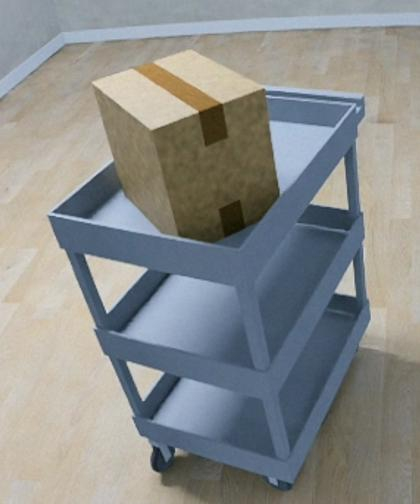

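Request:
move:
  blocking: false
  r1: {"base":{"strafe_m":-0.55,"translate_m":0.45},"joints":{"lift_m":0.7,"wrist_roll_rad":1.57,"gripper_m":0.1}}

Request:
wait:
  seconds: 5

Request:
move:
  blocking: false
  r1: {"base":{"translate_m":1.95}}

Request:
wait:
  seconds: 9

Request:
move:
  blocking: false
  r1: {"base":{"rotate_rad":2.737}}

Request:
wait:
  seconds: 4

Request:
wait:
  seconds: 0.2
  cameras: ["r1_head_camera","r1_head_left_camera"]

Scene clock: 283.23 s.
move: r1 moving
r1.base_odometry: x=-1.507 y=+2.574 heading=+2.833
r1.turned_by_wheels: +0.000
r1.turned_by_imu: +0.000
r1.base_tilt: forward=-1.6 right=+1.2
r1.lidar_m: 1.09 1.00 2.83 0.66 0.71 1.17 1.05 1.10 1.54 1.97 2.07 2.86
r1.base_status: translate_m moving; strafe_m moving
r1.joint_positions: lift_m=+0.287 arm_m=+0.000 wrist_yaw_rad=-0.003 wrist_pitch_rad=+0.002 wrist_roll_rad=+0.580 gripper_m=+0.005
r1.joint_status: lift_m moving; wrist_roll_rad moving; gripper_m moving
r1.measured_speeds: translate_m=+0.079 strafe_m=-0.094 rotate_rad=-0.002 lift_m=+0.146 arm_m=+0.000 wrist_yaw_rad=+0.000 wrist_pitch_rad=+0.000 wrist_roll_rad=+1.818
r1.motor_effort: lift_m=+26(28) arm_m=+5(5) wheel_0=+10(10) wheel_1=-3(7) wheel_2=-6(8)
r1.servo_current: wrist_yaw_rad=33(65) wrist_pitch_rad=33(46) wrist_roll_rad=78(98) gripper_m=78(78)
r1.hand_pose: x=+0.4589 y=-0.0882 z=+0.4650 quat_wxyz=(+0.958, +0.286, +0.001, -0.002) (m; r1's base frame)
r1.wrist_depth_mm: - - - - - - - / - - - - - - - / 891 - - - - - - / - - - - - - 1430 / - - - - - 1366 1060 / - 1397 210 204 1118 1008 831 / - 723 158 184 157 778 707
r2: as last shown
r2.base_tilt: forward=-0.6 right=+0.1
r2.lidar_m: 0.80 1.52 1.40 4.54 1.69 1.21 1.17 1.22 1.07 1.01 1.03 0.84
r2.servo_current: wrist_yaw_rad=39(59) wrist_pitch_rad=39(46) wrist_roll_rad=52(59) gripper_m=130(137)
r2.contact_limits: arm_m 0.1
r2.wrist_depth_mm: - - 255 161 226 216 207 / - - 257 162 229 217 - / - - 258 163 230 220 210 / - - 258 166 232 220 211 / - - - 164 233 220 213 / - - 183 167 181 220 214 / - - - - 234 220 215
pictures: none

Scene clock: 286.57 s.
earlier move: r1 done
r1.base_odometry: x=-1.757 y=+3.205 heading=+2.833
r1.turned_by_wheels: +0.000
r1.turned_by_imu: -0.002
r1.base_tilt: forward=-1.6 right=+1.3
r1.lidar_m: 4.28 1.09 0.97 1.76 1.26 1.59 1.47 1.54 1.51 1.44 1.53 2.08
r1.base_status: done
r1.joint_positions: lift_m=+0.700 arm_m=+0.000 wrist_yaw_rad=-0.003 wrist_pitch_rad=+0.002 wrist_roll_rad=+1.568 gripper_m=+0.100
r1.joint_status: all done
r1.measured_speeds: all 0
r1.motor_effort: lift_m=+25(28) arm_m=+5(5) wheel_0=+1(11) wheel_1=-2(8) wheel_2=-1(8)
r1.servo_current: wrist_yaw_rad=46(65) wrist_pitch_rad=39(52) wrist_roll_rad=46(117) gripper_m=39(91)
r1.hand_pose: x=+0.4589 y=-0.0882 z=+0.8772 quat_wxyz=(+0.708, +0.706, +0.000, -0.002) (m; r1's base frame)
r1.wrist_depth_mm: - - - - - 1808 1229 / - - - - - 1808 1281 / - - - - - 1808 1281 / - - - - - 1756 1255 / - - - - - 1808 1255 / - - 214 - 198 1576 1281 / - - - 144 - 1863 1255
r2.base_odometry: x=-2.650 y=-2.387 heading=-0.523
r2.turned_by_wheels: +0.000
r2.turned_by_imu: +0.000
r2.base_tilt: forward=-0.7 right=+0.0
r2.lidar_m: 0.79 1.50 1.40 4.54 1.67 1.23 1.17 1.23 1.05 0.98 1.06 0.83
r2.base_status: not commanded
r2.joint_positions: lift_m=+0.900 arm_m=+0.383 wrist_yaw_rad=+0.003 wrist_pitch_rad=+0.002 wrist_roll_rad=+0.000 gripper_m=-0.033
r2.joint_status: not commanded
r2.measured_speeds: all 0
r2.motor_effort: lift_m=+20(20) arm_m=-4(4) wheel_0=+0(1) wheel_1=+0(1) wheel_2=+2(2)
r2.servo_current: wrist_yaw_rad=52(59) wrist_pitch_rad=46(46) wrist_roll_rad=59(59) gripper_m=137(137)
r2.contact_limits: arm_m 0.1
r2.hand_pose: x=+0.8426 y=-0.0866 z=+1.0776 quat_wxyz=(+1.000, +0.000, +0.001, +0.001) (m; r2's base frame)
r2.wrist_depth_mm: - - 255 161 227 216 208 / - - 253 163 228 216 - / - - 256 163 231 219 211 / - - 260 167 233 220 211 / - - 1430 165 233 221 212 / - - 183 166 181 221 213 / - - 1618 - 233 220 216
wait: 3.33 of 5 s (r1 has come to rest)
pictures: none

Scene clock: 287.07 s.
move: r1 moving
r1.base_odometry: x=-1.787 y=+3.214 heading=+2.834
r1.turned_by_wheels: +0.000
r1.turned_by_imu: +0.000
r1.base_tilt: forward=-1.6 right=+1.3
r1.lidar_m: 4.25 1.07 0.96 1.89 1.29 1.91 1.52 1.59 1.52 1.45 1.53 2.08
r1.base_status: translate_m moving
r1.joint_positions: lift_m=+0.700 arm_m=+0.000 wrist_yaw_rad=-0.003 wrist_pitch_rad=+0.002 wrist_roll_rad=+1.568 gripper_m=+0.100
r1.joint_status: not commanded
r1.measured_speeds: translate_m=+0.122 strafe_m=+0.000 rotate_rad=+0.002 lift_m=+0.000 arm_m=+0.000 wrist_yaw_rad=+0.000 wrist_pitch_rad=+0.000 wrist_roll_rad=+0.000
r1.motor_effort: lift_m=+25(25) arm_m=+5(5) wheel_0=+6(8) wheel_1=+6(6) wheel_2=-9(10)
r1.servo_current: wrist_yaw_rad=52(59) wrist_pitch_rad=39(46) wrist_roll_rad=46(52) gripper_m=39(46)
r1.hand_pose: x=+0.4589 y=-0.0882 z=+0.8772 quat_wxyz=(+0.708, +0.706, +0.000, -0.002) (m; r1's base frame)
r1.wrist_depth_mm: - - - - - 1708 1255 / - - - - - 1808 1255 / - - - - - 1808 1255 / - - - - - 1808 1255 / - - - - - 1863 1255 / - - 214 - 198 1618 1281 / - - - 144 - 1863 1255
r2: as last shown
r2.base_tilt: forward=-0.6 right=+0.1
r2.lidar_m: 0.78 1.48 1.38 4.56 1.70 1.23 1.18 1.20 1.04 0.99 1.04 0.84
r2.servo_current: wrist_yaw_rad=52(59) wrist_pitch_rad=39(46) wrist_roll_rad=33(59) gripper_m=130(137)
r2.contact_limits: arm_m 0.1
r2.wrist_depth_mm: - - 255 161 228 216 208 / - - 254 162 229 217 - / - - 258 163 230 219 210 / - - 260 167 231 220 212 / - - 262 165 233 221 212 / - - 183 167 181 221 214 / - - 1618 - 234 219 215
pictures: none

Scene clock: 294.57 s.
earlier move: r1 done
r1.base_odometry: x=-3.615 y=+3.796 heading=+2.834
r1.turned_by_wheels: +0.000
r1.turned_by_imu: +0.000
r1.base_tilt: forward=-1.6 right=+1.3
r1.lidar_m: 2.36 2.45 3.37 3.25 1.02 1.01 3.53 2.08 1.53 1.45 1.54 2.14
r1.base_status: done
r1.joint_positions: lift_m=+0.700 arm_m=+0.000 wrist_yaw_rad=-0.003 wrist_pitch_rad=+0.002 wrist_roll_rad=+1.568 gripper_m=+0.100
r1.joint_status: not commanded
r1.measured_speeds: all 0
r1.motor_effort: lift_m=+24(25) arm_m=+5(5) wheel_0=+2(9) wheel_1=+2(7) wheel_2=+2(10)
r1.servo_current: wrist_yaw_rad=59(78) wrist_pitch_rad=46(52) wrist_roll_rad=72(72) gripper_m=46(52)
r1.hand_pose: x=+0.4589 y=-0.0882 z=+0.8772 quat_wxyz=(+0.708, +0.706, +0.000, -0.002) (m; r1's base frame)
r1.wrist_depth_mm: - - - - - 1756 1229 / - - - - - 1756 1255 / - - - - - 1756 1255 / - - - - - 1808 1281 / - - - - - 1808 1255 / - - 216 - 198 1618 1281 / - - - 144 - 1863 1281
r2.base_odometry: x=-2.650 y=-2.387 heading=-0.523
r2.turned_by_wheels: +0.000
r2.turned_by_imu: +0.001
r2.base_tilt: forward=-0.6 right=+0.0
r2.lidar_m: 0.76 1.50 1.39 4.55 1.66 1.23 1.17 1.22 1.04 1.00 1.05 0.85
r2.base_status: not commanded
r2.joint_positions: lift_m=+0.900 arm_m=+0.383 wrist_yaw_rad=+0.003 wrist_pitch_rad=+0.002 wrist_roll_rad=+0.000 gripper_m=-0.033
r2.joint_status: not commanded
r2.measured_speeds: all 0
r2.motor_effort: lift_m=+20(20) arm_m=-4(5) wheel_0=+0(1) wheel_1=-1(1) wheel_2=+2(2)
r2.servo_current: wrist_yaw_rad=46(72) wrist_pitch_rad=39(46) wrist_roll_rad=52(65) gripper_m=124(137)
r2.contact_limits: arm_m 0.1
r2.hand_pose: x=+0.8426 y=-0.0866 z=+1.0776 quat_wxyz=(+1.000, +0.000, +0.001, +0.001) (m; r2's base frame)
r2.wrist_depth_mm: - - 254 161 228 216 208 / - - 256 162 230 216 - / - - 257 163 230 219 210 / - - 260 167 232 219 211 / - - - 165 233 220 213 / - - 184 167 181 221 213 / - - - - 234 219 215
wait: 7.50 of 9 s (r1 has come to rest)
pictures: none

Scene clock: 295.07 s.
move: r1 moving
r1.base_odometry: x=-3.615 y=+3.796 heading=+3.085
r1.turned_by_wheels: +0.252
r1.turned_by_imu: +0.252
r1.base_tilt: forward=-1.6 right=+1.2
r1.lidar_m: 2.36 2.77 3.25 3.26 0.99 2.70 3.07 1.72 1.46 1.45 1.70 2.34
r1.base_status: rotate_rad moving
r1.joint_positions: lift_m=+0.700 arm_m=+0.000 wrist_yaw_rad=-0.003 wrist_pitch_rad=+0.002 wrist_roll_rad=+1.568 gripper_m=+0.100
r1.joint_status: not commanded
r1.measured_speeds: translate_m=+0.001 strafe_m=+0.002 rotate_rad=+0.978 lift_m=+0.000 arm_m=+0.000 wrist_yaw_rad=+0.000 wrist_pitch_rad=+0.000 wrist_roll_rad=+0.000
r1.motor_effort: lift_m=+24(24) arm_m=+5(5) wheel_0=-8(9) wheel_1=-7(8) wheel_2=-6(8)
r1.servo_current: wrist_yaw_rad=59(65) wrist_pitch_rad=33(52) wrist_roll_rad=52(59) gripper_m=39(52)
r1.hand_pose: x=+0.4589 y=-0.0882 z=+0.8772 quat_wxyz=(+0.708, +0.706, +0.000, -0.002) (m; r1's base frame)
r1.wrist_depth_mm: - - - - - 1756 1229 / - - - - - 1808 1255 / - - - - - 1808 1255 / - - - - - 1863 1255 / - - - - - 1808 1281 / - - 216 - 198 1618 1281 / - - - 144 - 1808 1281
r2: as last shown
r2.turned_by_imu: +0.000
r2.base_tilt: forward=-0.6 right=+0.1
r2.lidar_m: 0.79 1.51 1.39 4.57 1.69 1.23 1.17 1.23 1.05 0.99 1.05 0.86
r2.motor_effort: lift_m=+20(20) arm_m=-3(4) wheel_0=+0(1) wheel_1=+0(1) wheel_2=+2(2)
r2.servo_current: wrist_yaw_rad=46(59) wrist_pitch_rad=39(46) wrist_roll_rad=52(59) gripper_m=130(130)
r2.contact_limits: arm_m 0.1
r2.wrist_depth_mm: - - 255 161 227 216 207 / - - 257 162 229 217 - / - - 258 163 230 220 211 / - - 260 167 233 220 212 / - - - 165 233 222 212 / - - 183 166 181 220 213 / - - - - 233 220 215
pictures: none

Scene clock: 297.23 s.
earlier move: r1 done
r1.base_odometry: x=-3.615 y=+3.796 heading=-0.713
r1.turned_by_wheels: +2.485
r1.turned_by_imu: +2.498
r1.base_tilt: forward=-1.6 right=+1.3
r1.lidar_m: 1.10 3.41 1.92 1.49 1.44 1.56 2.41 2.38 2.59 3.31 3.25 0.98
r1.base_status: done
r1.joint_positions: lift_m=+0.700 arm_m=+0.000 wrist_yaw_rad=-0.002 wrist_pitch_rad=+0.002 wrist_roll_rad=+1.568 gripper_m=+0.100
r1.joint_status: not commanded
r1.measured_speeds: all 0
r1.motor_effort: lift_m=+24(24) arm_m=+4(5) wheel_0=-1(10) wheel_1=-2(9) wheel_2=+0(9)
r1.servo_current: wrist_yaw_rad=52(72) wrist_pitch_rad=39(52) wrist_roll_rad=52(72) gripper_m=46(52)
r1.hand_pose: x=+0.4590 y=-0.0881 z=+0.8772 quat_wxyz=(+0.708, +0.706, +0.000, -0.002) (m; r1's base frame)
r1.wrist_depth_mm: - - - - - 820 - / - - - 1060 - 809 - / - - - 1118 - 1397 1205 / - - - - - 1808 1255 / - - - - - 1756 1281 / - - 214 - 198 1661 1281 / - - - 144 - 1863 1281
r2.base_odometry: x=-2.650 y=-2.387 heading=-0.523
r2.turned_by_wheels: +0.000
r2.turned_by_imu: +0.000
r2.base_tilt: forward=-0.6 right=+0.1
r2.lidar_m: 0.78 1.51 1.37 4.58 1.69 1.24 1.16 1.22 1.06 1.00 1.04 0.86
r2.base_status: not commanded
r2.joint_positions: lift_m=+0.900 arm_m=+0.383 wrist_yaw_rad=+0.003 wrist_pitch_rad=+0.002 wrist_roll_rad=+0.000 gripper_m=-0.033
r2.joint_status: not commanded
r2.measured_speeds: all 0
r2.motor_effort: lift_m=+20(20) arm_m=-4(4) wheel_0=+0(1) wheel_1=+0(1) wheel_2=+2(2)
r2.servo_current: wrist_yaw_rad=46(59) wrist_pitch_rad=39(46) wrist_roll_rad=59(65) gripper_m=137(137)
r2.contact_limits: arm_m 0.1
r2.hand_pose: x=+0.8426 y=-0.0866 z=+1.0776 quat_wxyz=(+1.000, +0.000, +0.001, +0.001) (m; r2's base frame)
r2.wrist_depth_mm: - - 255 161 228 216 207 / - - 257 162 229 217 - / - - 258 163 230 219 211 / - - 259 167 232 220 211 / - - - 165 233 220 212 / - - 183 167 181 221 213 / - - - - 235 220 215
wait: 2.17 of 4 s (r1 has come to rest)
pictures: none

Scene clock: 297.43 s.
r1.base_odometry: x=-3.615 y=+3.796 heading=-0.713
r1.turned_by_wheels: +0.000
r1.turned_by_imu: +0.000
r1.base_tilt: forward=-1.6 right=+1.3
r1.lidar_m: 1.08 3.40 1.88 1.48 1.45 1.56 2.37 2.37 2.57 3.33 3.24 0.98
r1.base_status: done
r1.joint_positions: lift_m=+0.700 arm_m=+0.000 wrist_yaw_rad=-0.002 wrist_pitch_rad=+0.002 wrist_roll_rad=+1.568 gripper_m=+0.100
r1.joint_status: not commanded
r1.measured_speeds: all 0
r1.motor_effort: lift_m=+24(24) arm_m=+4(5) wheel_0=-1(10) wheel_1=-2(9) wheel_2=+0(9)
r1.servo_current: wrist_yaw_rad=59(72) wrist_pitch_rad=39(52) wrist_roll_rad=52(72) gripper_m=39(52)
r1.hand_pose: x=+0.4590 y=-0.0881 z=+0.8772 quat_wxyz=(+0.708, +0.706, +0.000, -0.002) (m; r1's base frame)
r1.wrist_depth_mm: - - - - - 809 - / - - - 1078 - 788 - / - - - 1138 - 1397 1205 / - - - - - 1808 1229 / - - - - - 1863 1281 / - - 214 - 198 1618 1281 / - - - 144 - 1808 1281
r2.base_odometry: x=-2.650 y=-2.387 heading=-0.523
r2.turned_by_wheels: +0.000
r2.turned_by_imu: +0.000
r2.base_tilt: forward=-0.6 right=+0.0
r2.lidar_m: 0.77 1.49 1.40 4.56 1.69 1.24 1.16 1.21 1.06 1.00 1.05 0.86
r2.base_status: not commanded
r2.joint_positions: lift_m=+0.900 arm_m=+0.383 wrist_yaw_rad=+0.003 wrist_pitch_rad=+0.002 wrist_roll_rad=+0.000 gripper_m=-0.033
r2.joint_status: not commanded
r2.measured_speeds: all 0
r2.motor_effort: lift_m=+20(20) arm_m=-4(4) wheel_0=+0(1) wheel_1=+0(1) wheel_2=+2(2)
r2.servo_current: wrist_yaw_rad=52(59) wrist_pitch_rad=46(46) wrist_roll_rad=46(65) gripper_m=124(137)
r2.contact_limits: arm_m 0.1
r2.hand_pose: x=+0.8426 y=-0.0866 z=+1.0776 quat_wxyz=(+1.000, +0.000, +0.001, +0.001) (m; r2's base frame)
r2.wrist_depth_mm: - - 254 161 227 216 208 / - - 256 162 229 217 - / - - 258 163 230 219 211 / - - 259 167 232 220 211 / - - - 165 234 221 213 / - - 183 167 181 221 214 / - - - - 234 219 215
wait: 0.20 s; no rest
pictures: r1_head_camera, r1_head_left_camera
Images, in order (width x height): r1_head_camera 420x560, r1_head_left_camera 420x672.

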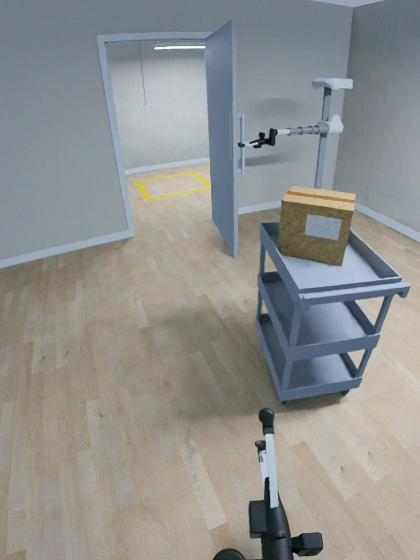

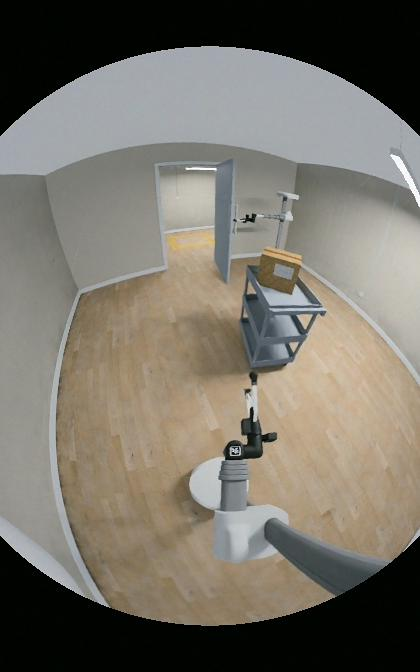

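Request:
move:
  blocking: false
  r1: {"base":{"strafe_m":-0.55}}

Request:
wait:
  seconds: 3

Request:
wait:
  seconds: 0.4
  cameras: ["r1_head_camera","r1_wrist_camera"]

Request:
zoom_image:
  camera: "r1_head_camera"
  region: [130, 150, 330, 400]

Scene clock: 306.93 s.
move: r1 moving
r1.base_odometry: x=-3.639 y=+3.769 heading=-0.713
r1.turned_by_wheels: +0.000
r1.turned_by_imu: +0.000
r1.base_tilt: forward=-1.6 right=+1.3
r1.lidar_m: 0.99 3.42 1.95 1.50 1.46 1.60 2.41 2.36 2.56 3.30 3.22 0.99
r1.base_status: strafe_m moving
r1.joint_positions: lift_m=+0.700 arm_m=+0.000 wrist_yaw_rad=-0.002 wrist_pitch_rad=+0.002 wrist_roll_rad=+1.568 gripper_m=+0.100
r1.joint_status: not commanded
r1.measured_speeds: translate_m=-0.001 strafe_m=-0.140 rotate_rad=+0.003 lift_m=+0.000 arm_m=+0.000 wrist_yaw_rad=+0.000 wrist_pitch_rad=+0.000 wrist_roll_rad=+0.000
r1.motor_effort: lift_m=+24(24) arm_m=+4(5) wheel_0=+8(10) wheel_1=-8(10) wheel_2=-1(1)
r1.servo_current: wrist_yaw_rad=52(65) wrist_pitch_rad=46(46) wrist_roll_rad=46(59) gripper_m=39(46)
r1.hand_pose: x=+0.4590 y=-0.0881 z=+0.8772 quat_wxyz=(+0.708, +0.706, +0.000, -0.002) (m; r1's base frame)
r1.wrist_depth_mm: - - - - - 820 - / - - - 1042 - 798 - / - - - 1118 - 1025 - / - - - - - 1808 1255 / - - - - - 1808 1281 / - - 215 - 198 1576 1281 / - - - 144 - 1808 1281
r2: as last shown
r2.base_tilt: forward=-0.7 right=+0.1
r2.lidar_m: 0.78 1.51 1.40 4.55 1.71 1.24 1.18 1.22 1.04 0.99 1.05 0.85
r2.motor_effort: lift_m=+20(20) arm_m=-4(4) wheel_0=+0(0) wheel_1=+0(1) wheel_2=+2(2)
r2.servo_current: wrist_yaw_rad=46(52) wrist_pitch_rad=46(46) wrist_roll_rad=46(52) gripper_m=117(130)
r2.contact_limits: arm_m 0.1
r2.wrist_depth_mm: - - 254 161 228 216 207 / - - 257 162 229 216 - / - - 259 163 229 220 211 / - - 260 167 233 220 211 / - - - 165 233 220 213 / - - 183 166 181 220 213 / - - - - 235 220 216
pictures: none

Scene clock: 309.60 s.
earlier move: r1 done
r1.base_odometry: x=-3.975 y=+3.380 heading=-0.713
r1.turned_by_wheels: +0.000
r1.turned_by_imu: -0.003
r1.base_tilt: forward=-1.6 right=+1.2
r1.lidar_m: 0.97 0.99 2.53 1.97 1.92 2.11 2.19 2.14 2.31 2.79 2.74 2.96
r1.base_status: done
r1.joint_positions: lift_m=+0.700 arm_m=+0.000 wrist_yaw_rad=-0.002 wrist_pitch_rad=+0.002 wrist_roll_rad=+1.568 gripper_m=+0.100
r1.joint_status: not commanded
r1.measured_speeds: all 0
r1.motor_effort: lift_m=+24(24) arm_m=+4(5) wheel_0=+1(12) wheel_1=+0(12) wheel_2=+0(2)
r1.servo_current: wrist_yaw_rad=52(65) wrist_pitch_rad=39(52) wrist_roll_rad=39(72) gripper_m=46(52)
r1.hand_pose: x=+0.4590 y=-0.0881 z=+0.8772 quat_wxyz=(+0.708, +0.706, +0.000, -0.002) (m; r1's base frame)
r1.wrist_depth_mm: - - - - - 1756 1205 / - - - - - 1808 1255 / - - - - - 1756 1281 / - - - - - 854 - / - - - 1042 - 842 - / - - 216 1078 197 820 - / - - - 144 - 137 -
r2.base_odometry: x=-2.650 y=-2.387 heading=-0.523
r2.turned_by_wheels: +0.000
r2.turned_by_imu: +0.000
r2.base_tilt: forward=-0.6 right=+0.0
r2.lidar_m: 0.80 1.49 1.39 4.57 1.69 1.23 1.15 1.22 1.06 1.00 1.06 0.85
r2.base_status: not commanded
r2.joint_positions: lift_m=+0.900 arm_m=+0.383 wrist_yaw_rad=+0.003 wrist_pitch_rad=+0.002 wrist_roll_rad=+0.000 gripper_m=-0.033
r2.joint_status: not commanded
r2.measured_speeds: all 0
r2.motor_effort: lift_m=+20(20) arm_m=-4(4) wheel_0=+0(1) wheel_1=+0(1) wheel_2=+2(2)
r2.servo_current: wrist_yaw_rad=39(65) wrist_pitch_rad=39(46) wrist_roll_rad=46(59) gripper_m=124(137)
r2.contact_limits: arm_m 0.1
r2.hand_pose: x=+0.8426 y=-0.0866 z=+1.0776 quat_wxyz=(+1.000, +0.000, +0.001, +0.001) (m; r2's base frame)
r2.wrist_depth_mm: - - 255 161 229 216 208 / - - 256 162 229 216 - / - - 257 163 231 219 211 / - - 259 167 231 220 212 / - - - 165 234 222 212 / - - 183 166 181 222 213 / - - - - 235 220 214
wait: 2.67 of 3 s (r1 has come to rest)
pictures: none

Scene clock: 310.00 s.
r1.base_odometry: x=-3.975 y=+3.380 heading=-0.713
r1.turned_by_wheels: +0.000
r1.turned_by_imu: +0.000
r1.base_tilt: forward=-1.6 right=+1.3
r1.lidar_m: 0.97 0.96 2.57 2.01 1.94 2.11 2.21 2.15 2.33 2.79 2.75 2.95
r1.base_status: done
r1.joint_positions: lift_m=+0.700 arm_m=+0.000 wrist_yaw_rad=-0.002 wrist_pitch_rad=+0.002 wrist_roll_rad=+1.568 gripper_m=+0.100
r1.joint_status: not commanded
r1.measured_speeds: all 0
r1.motor_effort: lift_m=+24(24) arm_m=+4(5) wheel_0=+2(12) wheel_1=+0(12) wheel_2=+0(2)
r1.servo_current: wrist_yaw_rad=59(65) wrist_pitch_rad=46(52) wrist_roll_rad=52(72) gripper_m=46(52)
r1.hand_pose: x=+0.4590 y=-0.0881 z=+0.8772 quat_wxyz=(+0.708, +0.706, +0.000, -0.002) (m; r1's base frame)
r1.wrist_depth_mm: - - - - - 1708 1229 / - - - - - 1756 1255 / - - - - - 1808 1229 / - - - - - 854 - / - - - 1060 - 831 - / - - 216 1118 198 809 - / - - - 144 - 137 -
r2.base_odometry: x=-2.650 y=-2.387 heading=-0.523
r2.turned_by_wheels: +0.000
r2.turned_by_imu: +0.000
r2.base_tilt: forward=-0.7 right=+0.1
r2.lidar_m: 0.79 1.51 1.40 4.54 1.69 1.21 1.18 1.24 1.03 0.99 1.05 0.85
r2.base_status: not commanded
r2.joint_positions: lift_m=+0.900 arm_m=+0.383 wrist_yaw_rad=+0.003 wrist_pitch_rad=+0.002 wrist_roll_rad=+0.000 gripper_m=-0.033
r2.joint_status: not commanded
r2.measured_speeds: all 0
r2.motor_effort: lift_m=+20(20) arm_m=-4(4) wheel_0=+0(1) wheel_1=+0(1) wheel_2=+2(2)
r2.servo_current: wrist_yaw_rad=46(65) wrist_pitch_rad=46(46) wrist_roll_rad=46(59) gripper_m=124(137)
r2.contact_limits: arm_m 0.1
r2.hand_pose: x=+0.8426 y=-0.0866 z=+1.0776 quat_wxyz=(+1.000, +0.000, +0.001, +0.001) (m; r2's base frame)
r2.wrist_depth_mm: - - 255 161 227 215 208 / - - 257 162 229 217 - / - - 258 163 230 219 211 / - - 259 167 232 220 212 / - - - 165 233 221 213 / - - 183 166 181 221 213 / - - - - 234 220 215
wait: 0.40 s; at rest by 0.27 s
pictures: r1_head_camera, r1_wrist_camera
Images, in order (width x height): r1_head_camera 420x560, r1_wrist_camera 616x392.

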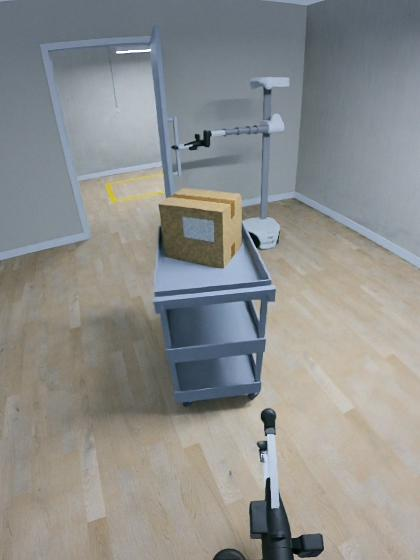

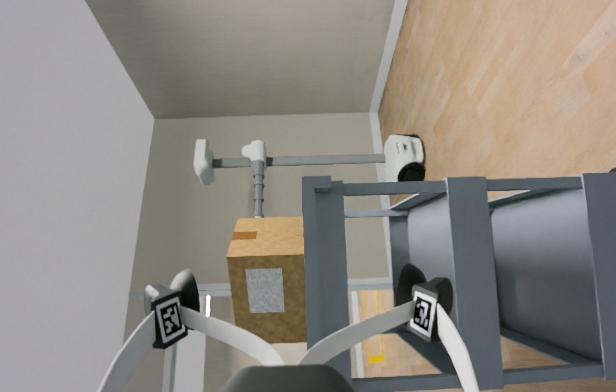

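Scaled by 2.016 from the camera's 420x560 image, which has a finer 600x800 frame.

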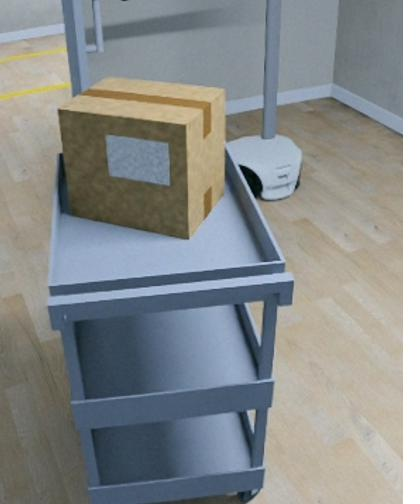

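Request:
move:
  blocking: false
  r1: {"base":{"strafe_m":0.1,"translate_m":0.25},"joints":{"lift_m":0.667}}

Request:
wait:
  seconds: 3

Request:
wait:
  seconds: 0.4
  cameras: ["r1_head_camera","r1_wrist_camera"]

Scene clock: 320.60 s.
move: r1 moving
r1.base_odometry: x=-3.943 y=+3.369 heading=-0.712
r1.turned_by_wheels: +0.000
r1.turned_by_imu: +0.000
r1.base_tilt: forward=-1.6 right=+1.2
r1.lidar_m: 0.94 3.60 2.52 2.00 1.94 2.12 2.23 2.18 2.39 2.80 2.74 2.96
r1.base_status: translate_m moving; strafe_m moving
r1.joint_positions: lift_m=+0.671 arm_m=+0.000 wrist_yaw_rad=-0.002 wrist_pitch_rad=+0.002 wrist_roll_rad=+1.568 gripper_m=+0.100
r1.joint_status: lift_m moving
r1.measured_speeds: translate_m=+0.123 strafe_m=+0.050 rotate_rad=+0.000 lift_m=-0.053 arm_m=+0.000 wrist_yaw_rad=+0.000 wrist_pitch_rad=+0.000 wrist_roll_rad=+0.000
r1.motor_effort: lift_m=+11(22) arm_m=+4(5) wheel_0=+4(5) wheel_1=+7(10) wheel_2=-7(9)
r1.servo_current: wrist_yaw_rad=46(65) wrist_pitch_rad=39(46) wrist_roll_rad=52(65) gripper_m=39(52)
r1.hand_pose: x=+0.4590 y=-0.0881 z=+0.8490 quat_wxyz=(+0.708, +0.706, +0.000, -0.002) (m; r1's base frame)
r1.wrist_depth_mm: - - - - - 1708 1182 / - - - - - 1708 1205 / - - - - - 1708 1229 / - - - - - 1430 1078 / - - 1205 1060 - 820 - / - - 216 1042 198 - - / - - - 144 - 136 -
r2: as last shown
r2.base_tilt: forward=-0.6 right=+0.1
r2.lidar_m: 0.79 1.49 1.39 4.53 1.66 1.22 1.17 1.22 1.06 0.99 1.00 0.85
r2.motor_effort: lift_m=+20(20) arm_m=-4(4) wheel_0=+0(1) wheel_1=-1(1) wheel_2=+2(2)
r2.servo_current: wrist_yaw_rad=46(65) wrist_pitch_rad=39(46) wrist_roll_rad=39(52) gripper_m=130(130)
r2.contact_limits: arm_m 0.1
r2.wrist_depth_mm: - - 254 161 227 215 208 / - - 257 162 229 217 - / - - 258 163 229 219 211 / - - 259 167 232 220 211 / - - - 166 233 220 213 / - - 183 167 181 221 214 / - - - - 234 220 215
pictures: none

Scene clock: 322.40 s.
earlier move: r1 done
r1.base_odometry: x=-3.720 y=+3.292 heading=-0.712
r1.turned_by_wheels: +0.000
r1.turned_by_imu: +0.001
r1.base_tilt: forward=-1.6 right=+1.3
r1.lidar_m: 0.70 3.37 2.57 2.01 1.96 2.12 2.46 2.43 2.64 2.78 2.73 0.79
r1.base_status: done
r1.joint_positions: lift_m=+0.667 arm_m=+0.000 wrist_yaw_rad=-0.002 wrist_pitch_rad=+0.002 wrist_roll_rad=+1.568 gripper_m=+0.100
r1.joint_status: all done
r1.measured_speeds: all 0
r1.motor_effort: lift_m=+13(22) arm_m=+4(5) wheel_0=+4(6) wheel_1=+0(10) wheel_2=+0(9)
r1.servo_current: wrist_yaw_rad=52(78) wrist_pitch_rad=46(52) wrist_roll_rad=52(65) gripper_m=39(52)
r1.hand_pose: x=+0.4590 y=-0.0881 z=+0.8451 quat_wxyz=(+0.708, +0.706, +0.000, -0.002) (m; r1's base frame)
r1.wrist_depth_mm: - - - - - 1708 1182 / - - - - - 1661 1182 / - - - 603 - 603 615 / - - 960 580 - - 585 / - - 831 569 - - 580 / - - 215 559 193 - 564 / - - - 144 - 137 564
r2.base_odometry: x=-2.650 y=-2.387 heading=-0.523
r2.turned_by_wheels: +0.000
r2.turned_by_imu: +0.000
r2.base_tilt: forward=-0.6 right=+0.1
r2.lidar_m: 0.76 1.51 1.37 4.57 1.66 1.23 1.15 1.23 1.02 1.00 1.05 0.85
r2.base_status: not commanded
r2.joint_positions: lift_m=+0.900 arm_m=+0.383 wrist_yaw_rad=+0.003 wrist_pitch_rad=+0.002 wrist_roll_rad=+0.000 gripper_m=-0.033
r2.joint_status: not commanded
r2.measured_speeds: all 0
r2.motor_effort: lift_m=+20(20) arm_m=-4(4) wheel_0=+0(1) wheel_1=+0(1) wheel_2=+2(2)
r2.servo_current: wrist_yaw_rad=39(72) wrist_pitch_rad=39(46) wrist_roll_rad=46(59) gripper_m=130(137)
r2.contact_limits: arm_m 0.1
r2.hand_pose: x=+0.8426 y=-0.0866 z=+1.0776 quat_wxyz=(+1.000, +0.000, +0.001, +0.001) (m; r2's base frame)
r2.wrist_depth_mm: - - 255 161 227 216 207 / - - 257 162 228 218 - / - - 258 163 229 219 210 / - - 260 167 232 220 211 / - - - 165 234 221 213 / - - 184 166 181 222 213 / - - - - 234 220 215
wait: 1.80 of 3 s (r1 has come to rest)
pictures: none

Scene clock: 322.80 s.
r1.base_odometry: x=-3.720 y=+3.292 heading=-0.712
r1.turned_by_wheels: +0.000
r1.turned_by_imu: +0.000
r1.base_tilt: forward=-1.6 right=+1.3
r1.lidar_m: 0.71 3.37 2.55 2.02 1.95 2.10 2.46 2.41 2.61 2.78 2.73 0.78
r1.base_status: done
r1.joint_positions: lift_m=+0.667 arm_m=+0.000 wrist_yaw_rad=-0.002 wrist_pitch_rad=+0.002 wrist_roll_rad=+1.568 gripper_m=+0.100
r1.joint_status: all done
r1.measured_speeds: all 0
r1.motor_effort: lift_m=+13(22) arm_m=+4(5) wheel_0=+4(6) wheel_1=+0(10) wheel_2=+0(9)
r1.servo_current: wrist_yaw_rad=52(78) wrist_pitch_rad=39(52) wrist_roll_rad=52(65) gripper_m=39(52)
r1.hand_pose: x=+0.4590 y=-0.0881 z=+0.8451 quat_wxyz=(+0.708, +0.706, +0.000, -0.002) (m; r1's base frame)
r1.wrist_depth_mm: - - - - - 1756 1182 / - - - - - 1661 1182 / - - - 597 - 603 609 / - - 931 580 - - 591 / - - 842 574 - - 574 / - - 216 564 193 - 569 / - - - 144 - 137 559
r2.base_odometry: x=-2.650 y=-2.387 heading=-0.523
r2.turned_by_wheels: +0.000
r2.turned_by_imu: +0.000
r2.base_tilt: forward=-0.6 right=+0.1
r2.lidar_m: 0.77 1.49 1.39 4.57 1.71 1.24 1.18 1.24 1.05 0.99 1.04 0.85
r2.base_status: not commanded
r2.joint_positions: lift_m=+0.900 arm_m=+0.383 wrist_yaw_rad=+0.003 wrist_pitch_rad=+0.002 wrist_roll_rad=+0.000 gripper_m=-0.033
r2.joint_status: not commanded
r2.measured_speeds: all 0
r2.motor_effort: lift_m=+20(20) arm_m=-4(4) wheel_0=+0(1) wheel_1=+0(1) wheel_2=+2(2)
r2.servo_current: wrist_yaw_rad=52(72) wrist_pitch_rad=46(46) wrist_roll_rad=46(59) gripper_m=130(137)
r2.contact_limits: arm_m 0.1
r2.hand_pose: x=+0.8426 y=-0.0866 z=+1.0776 quat_wxyz=(+1.000, +0.000, +0.001, +0.001) (m; r2's base frame)
r2.wrist_depth_mm: - - 255 161 228 216 208 / - - 256 162 229 216 - / - - 258 163 229 220 211 / - - 260 167 231 220 212 / - - - 165 234 220 213 / - - 183 166 181 221 214 / - - - - 234 220 214
wait: 0.40 s; at rest by 0.27 s
pictures: r1_head_camera, r1_wrist_camera
Images, in order (width x height): r1_head_camera 420x560, r1_wrist_camera 616x392.

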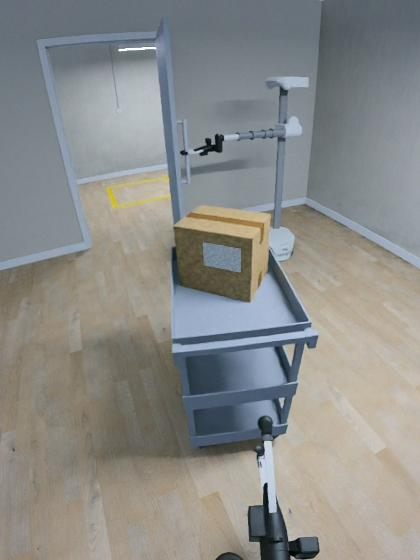

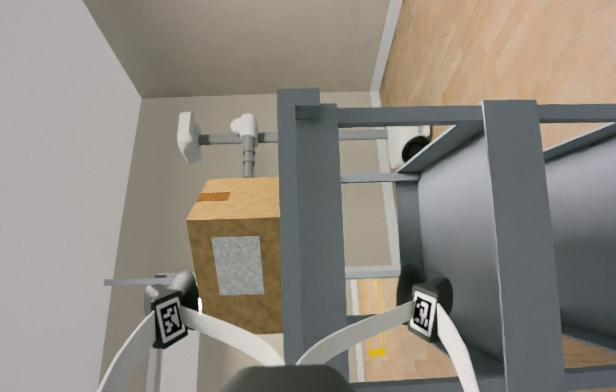

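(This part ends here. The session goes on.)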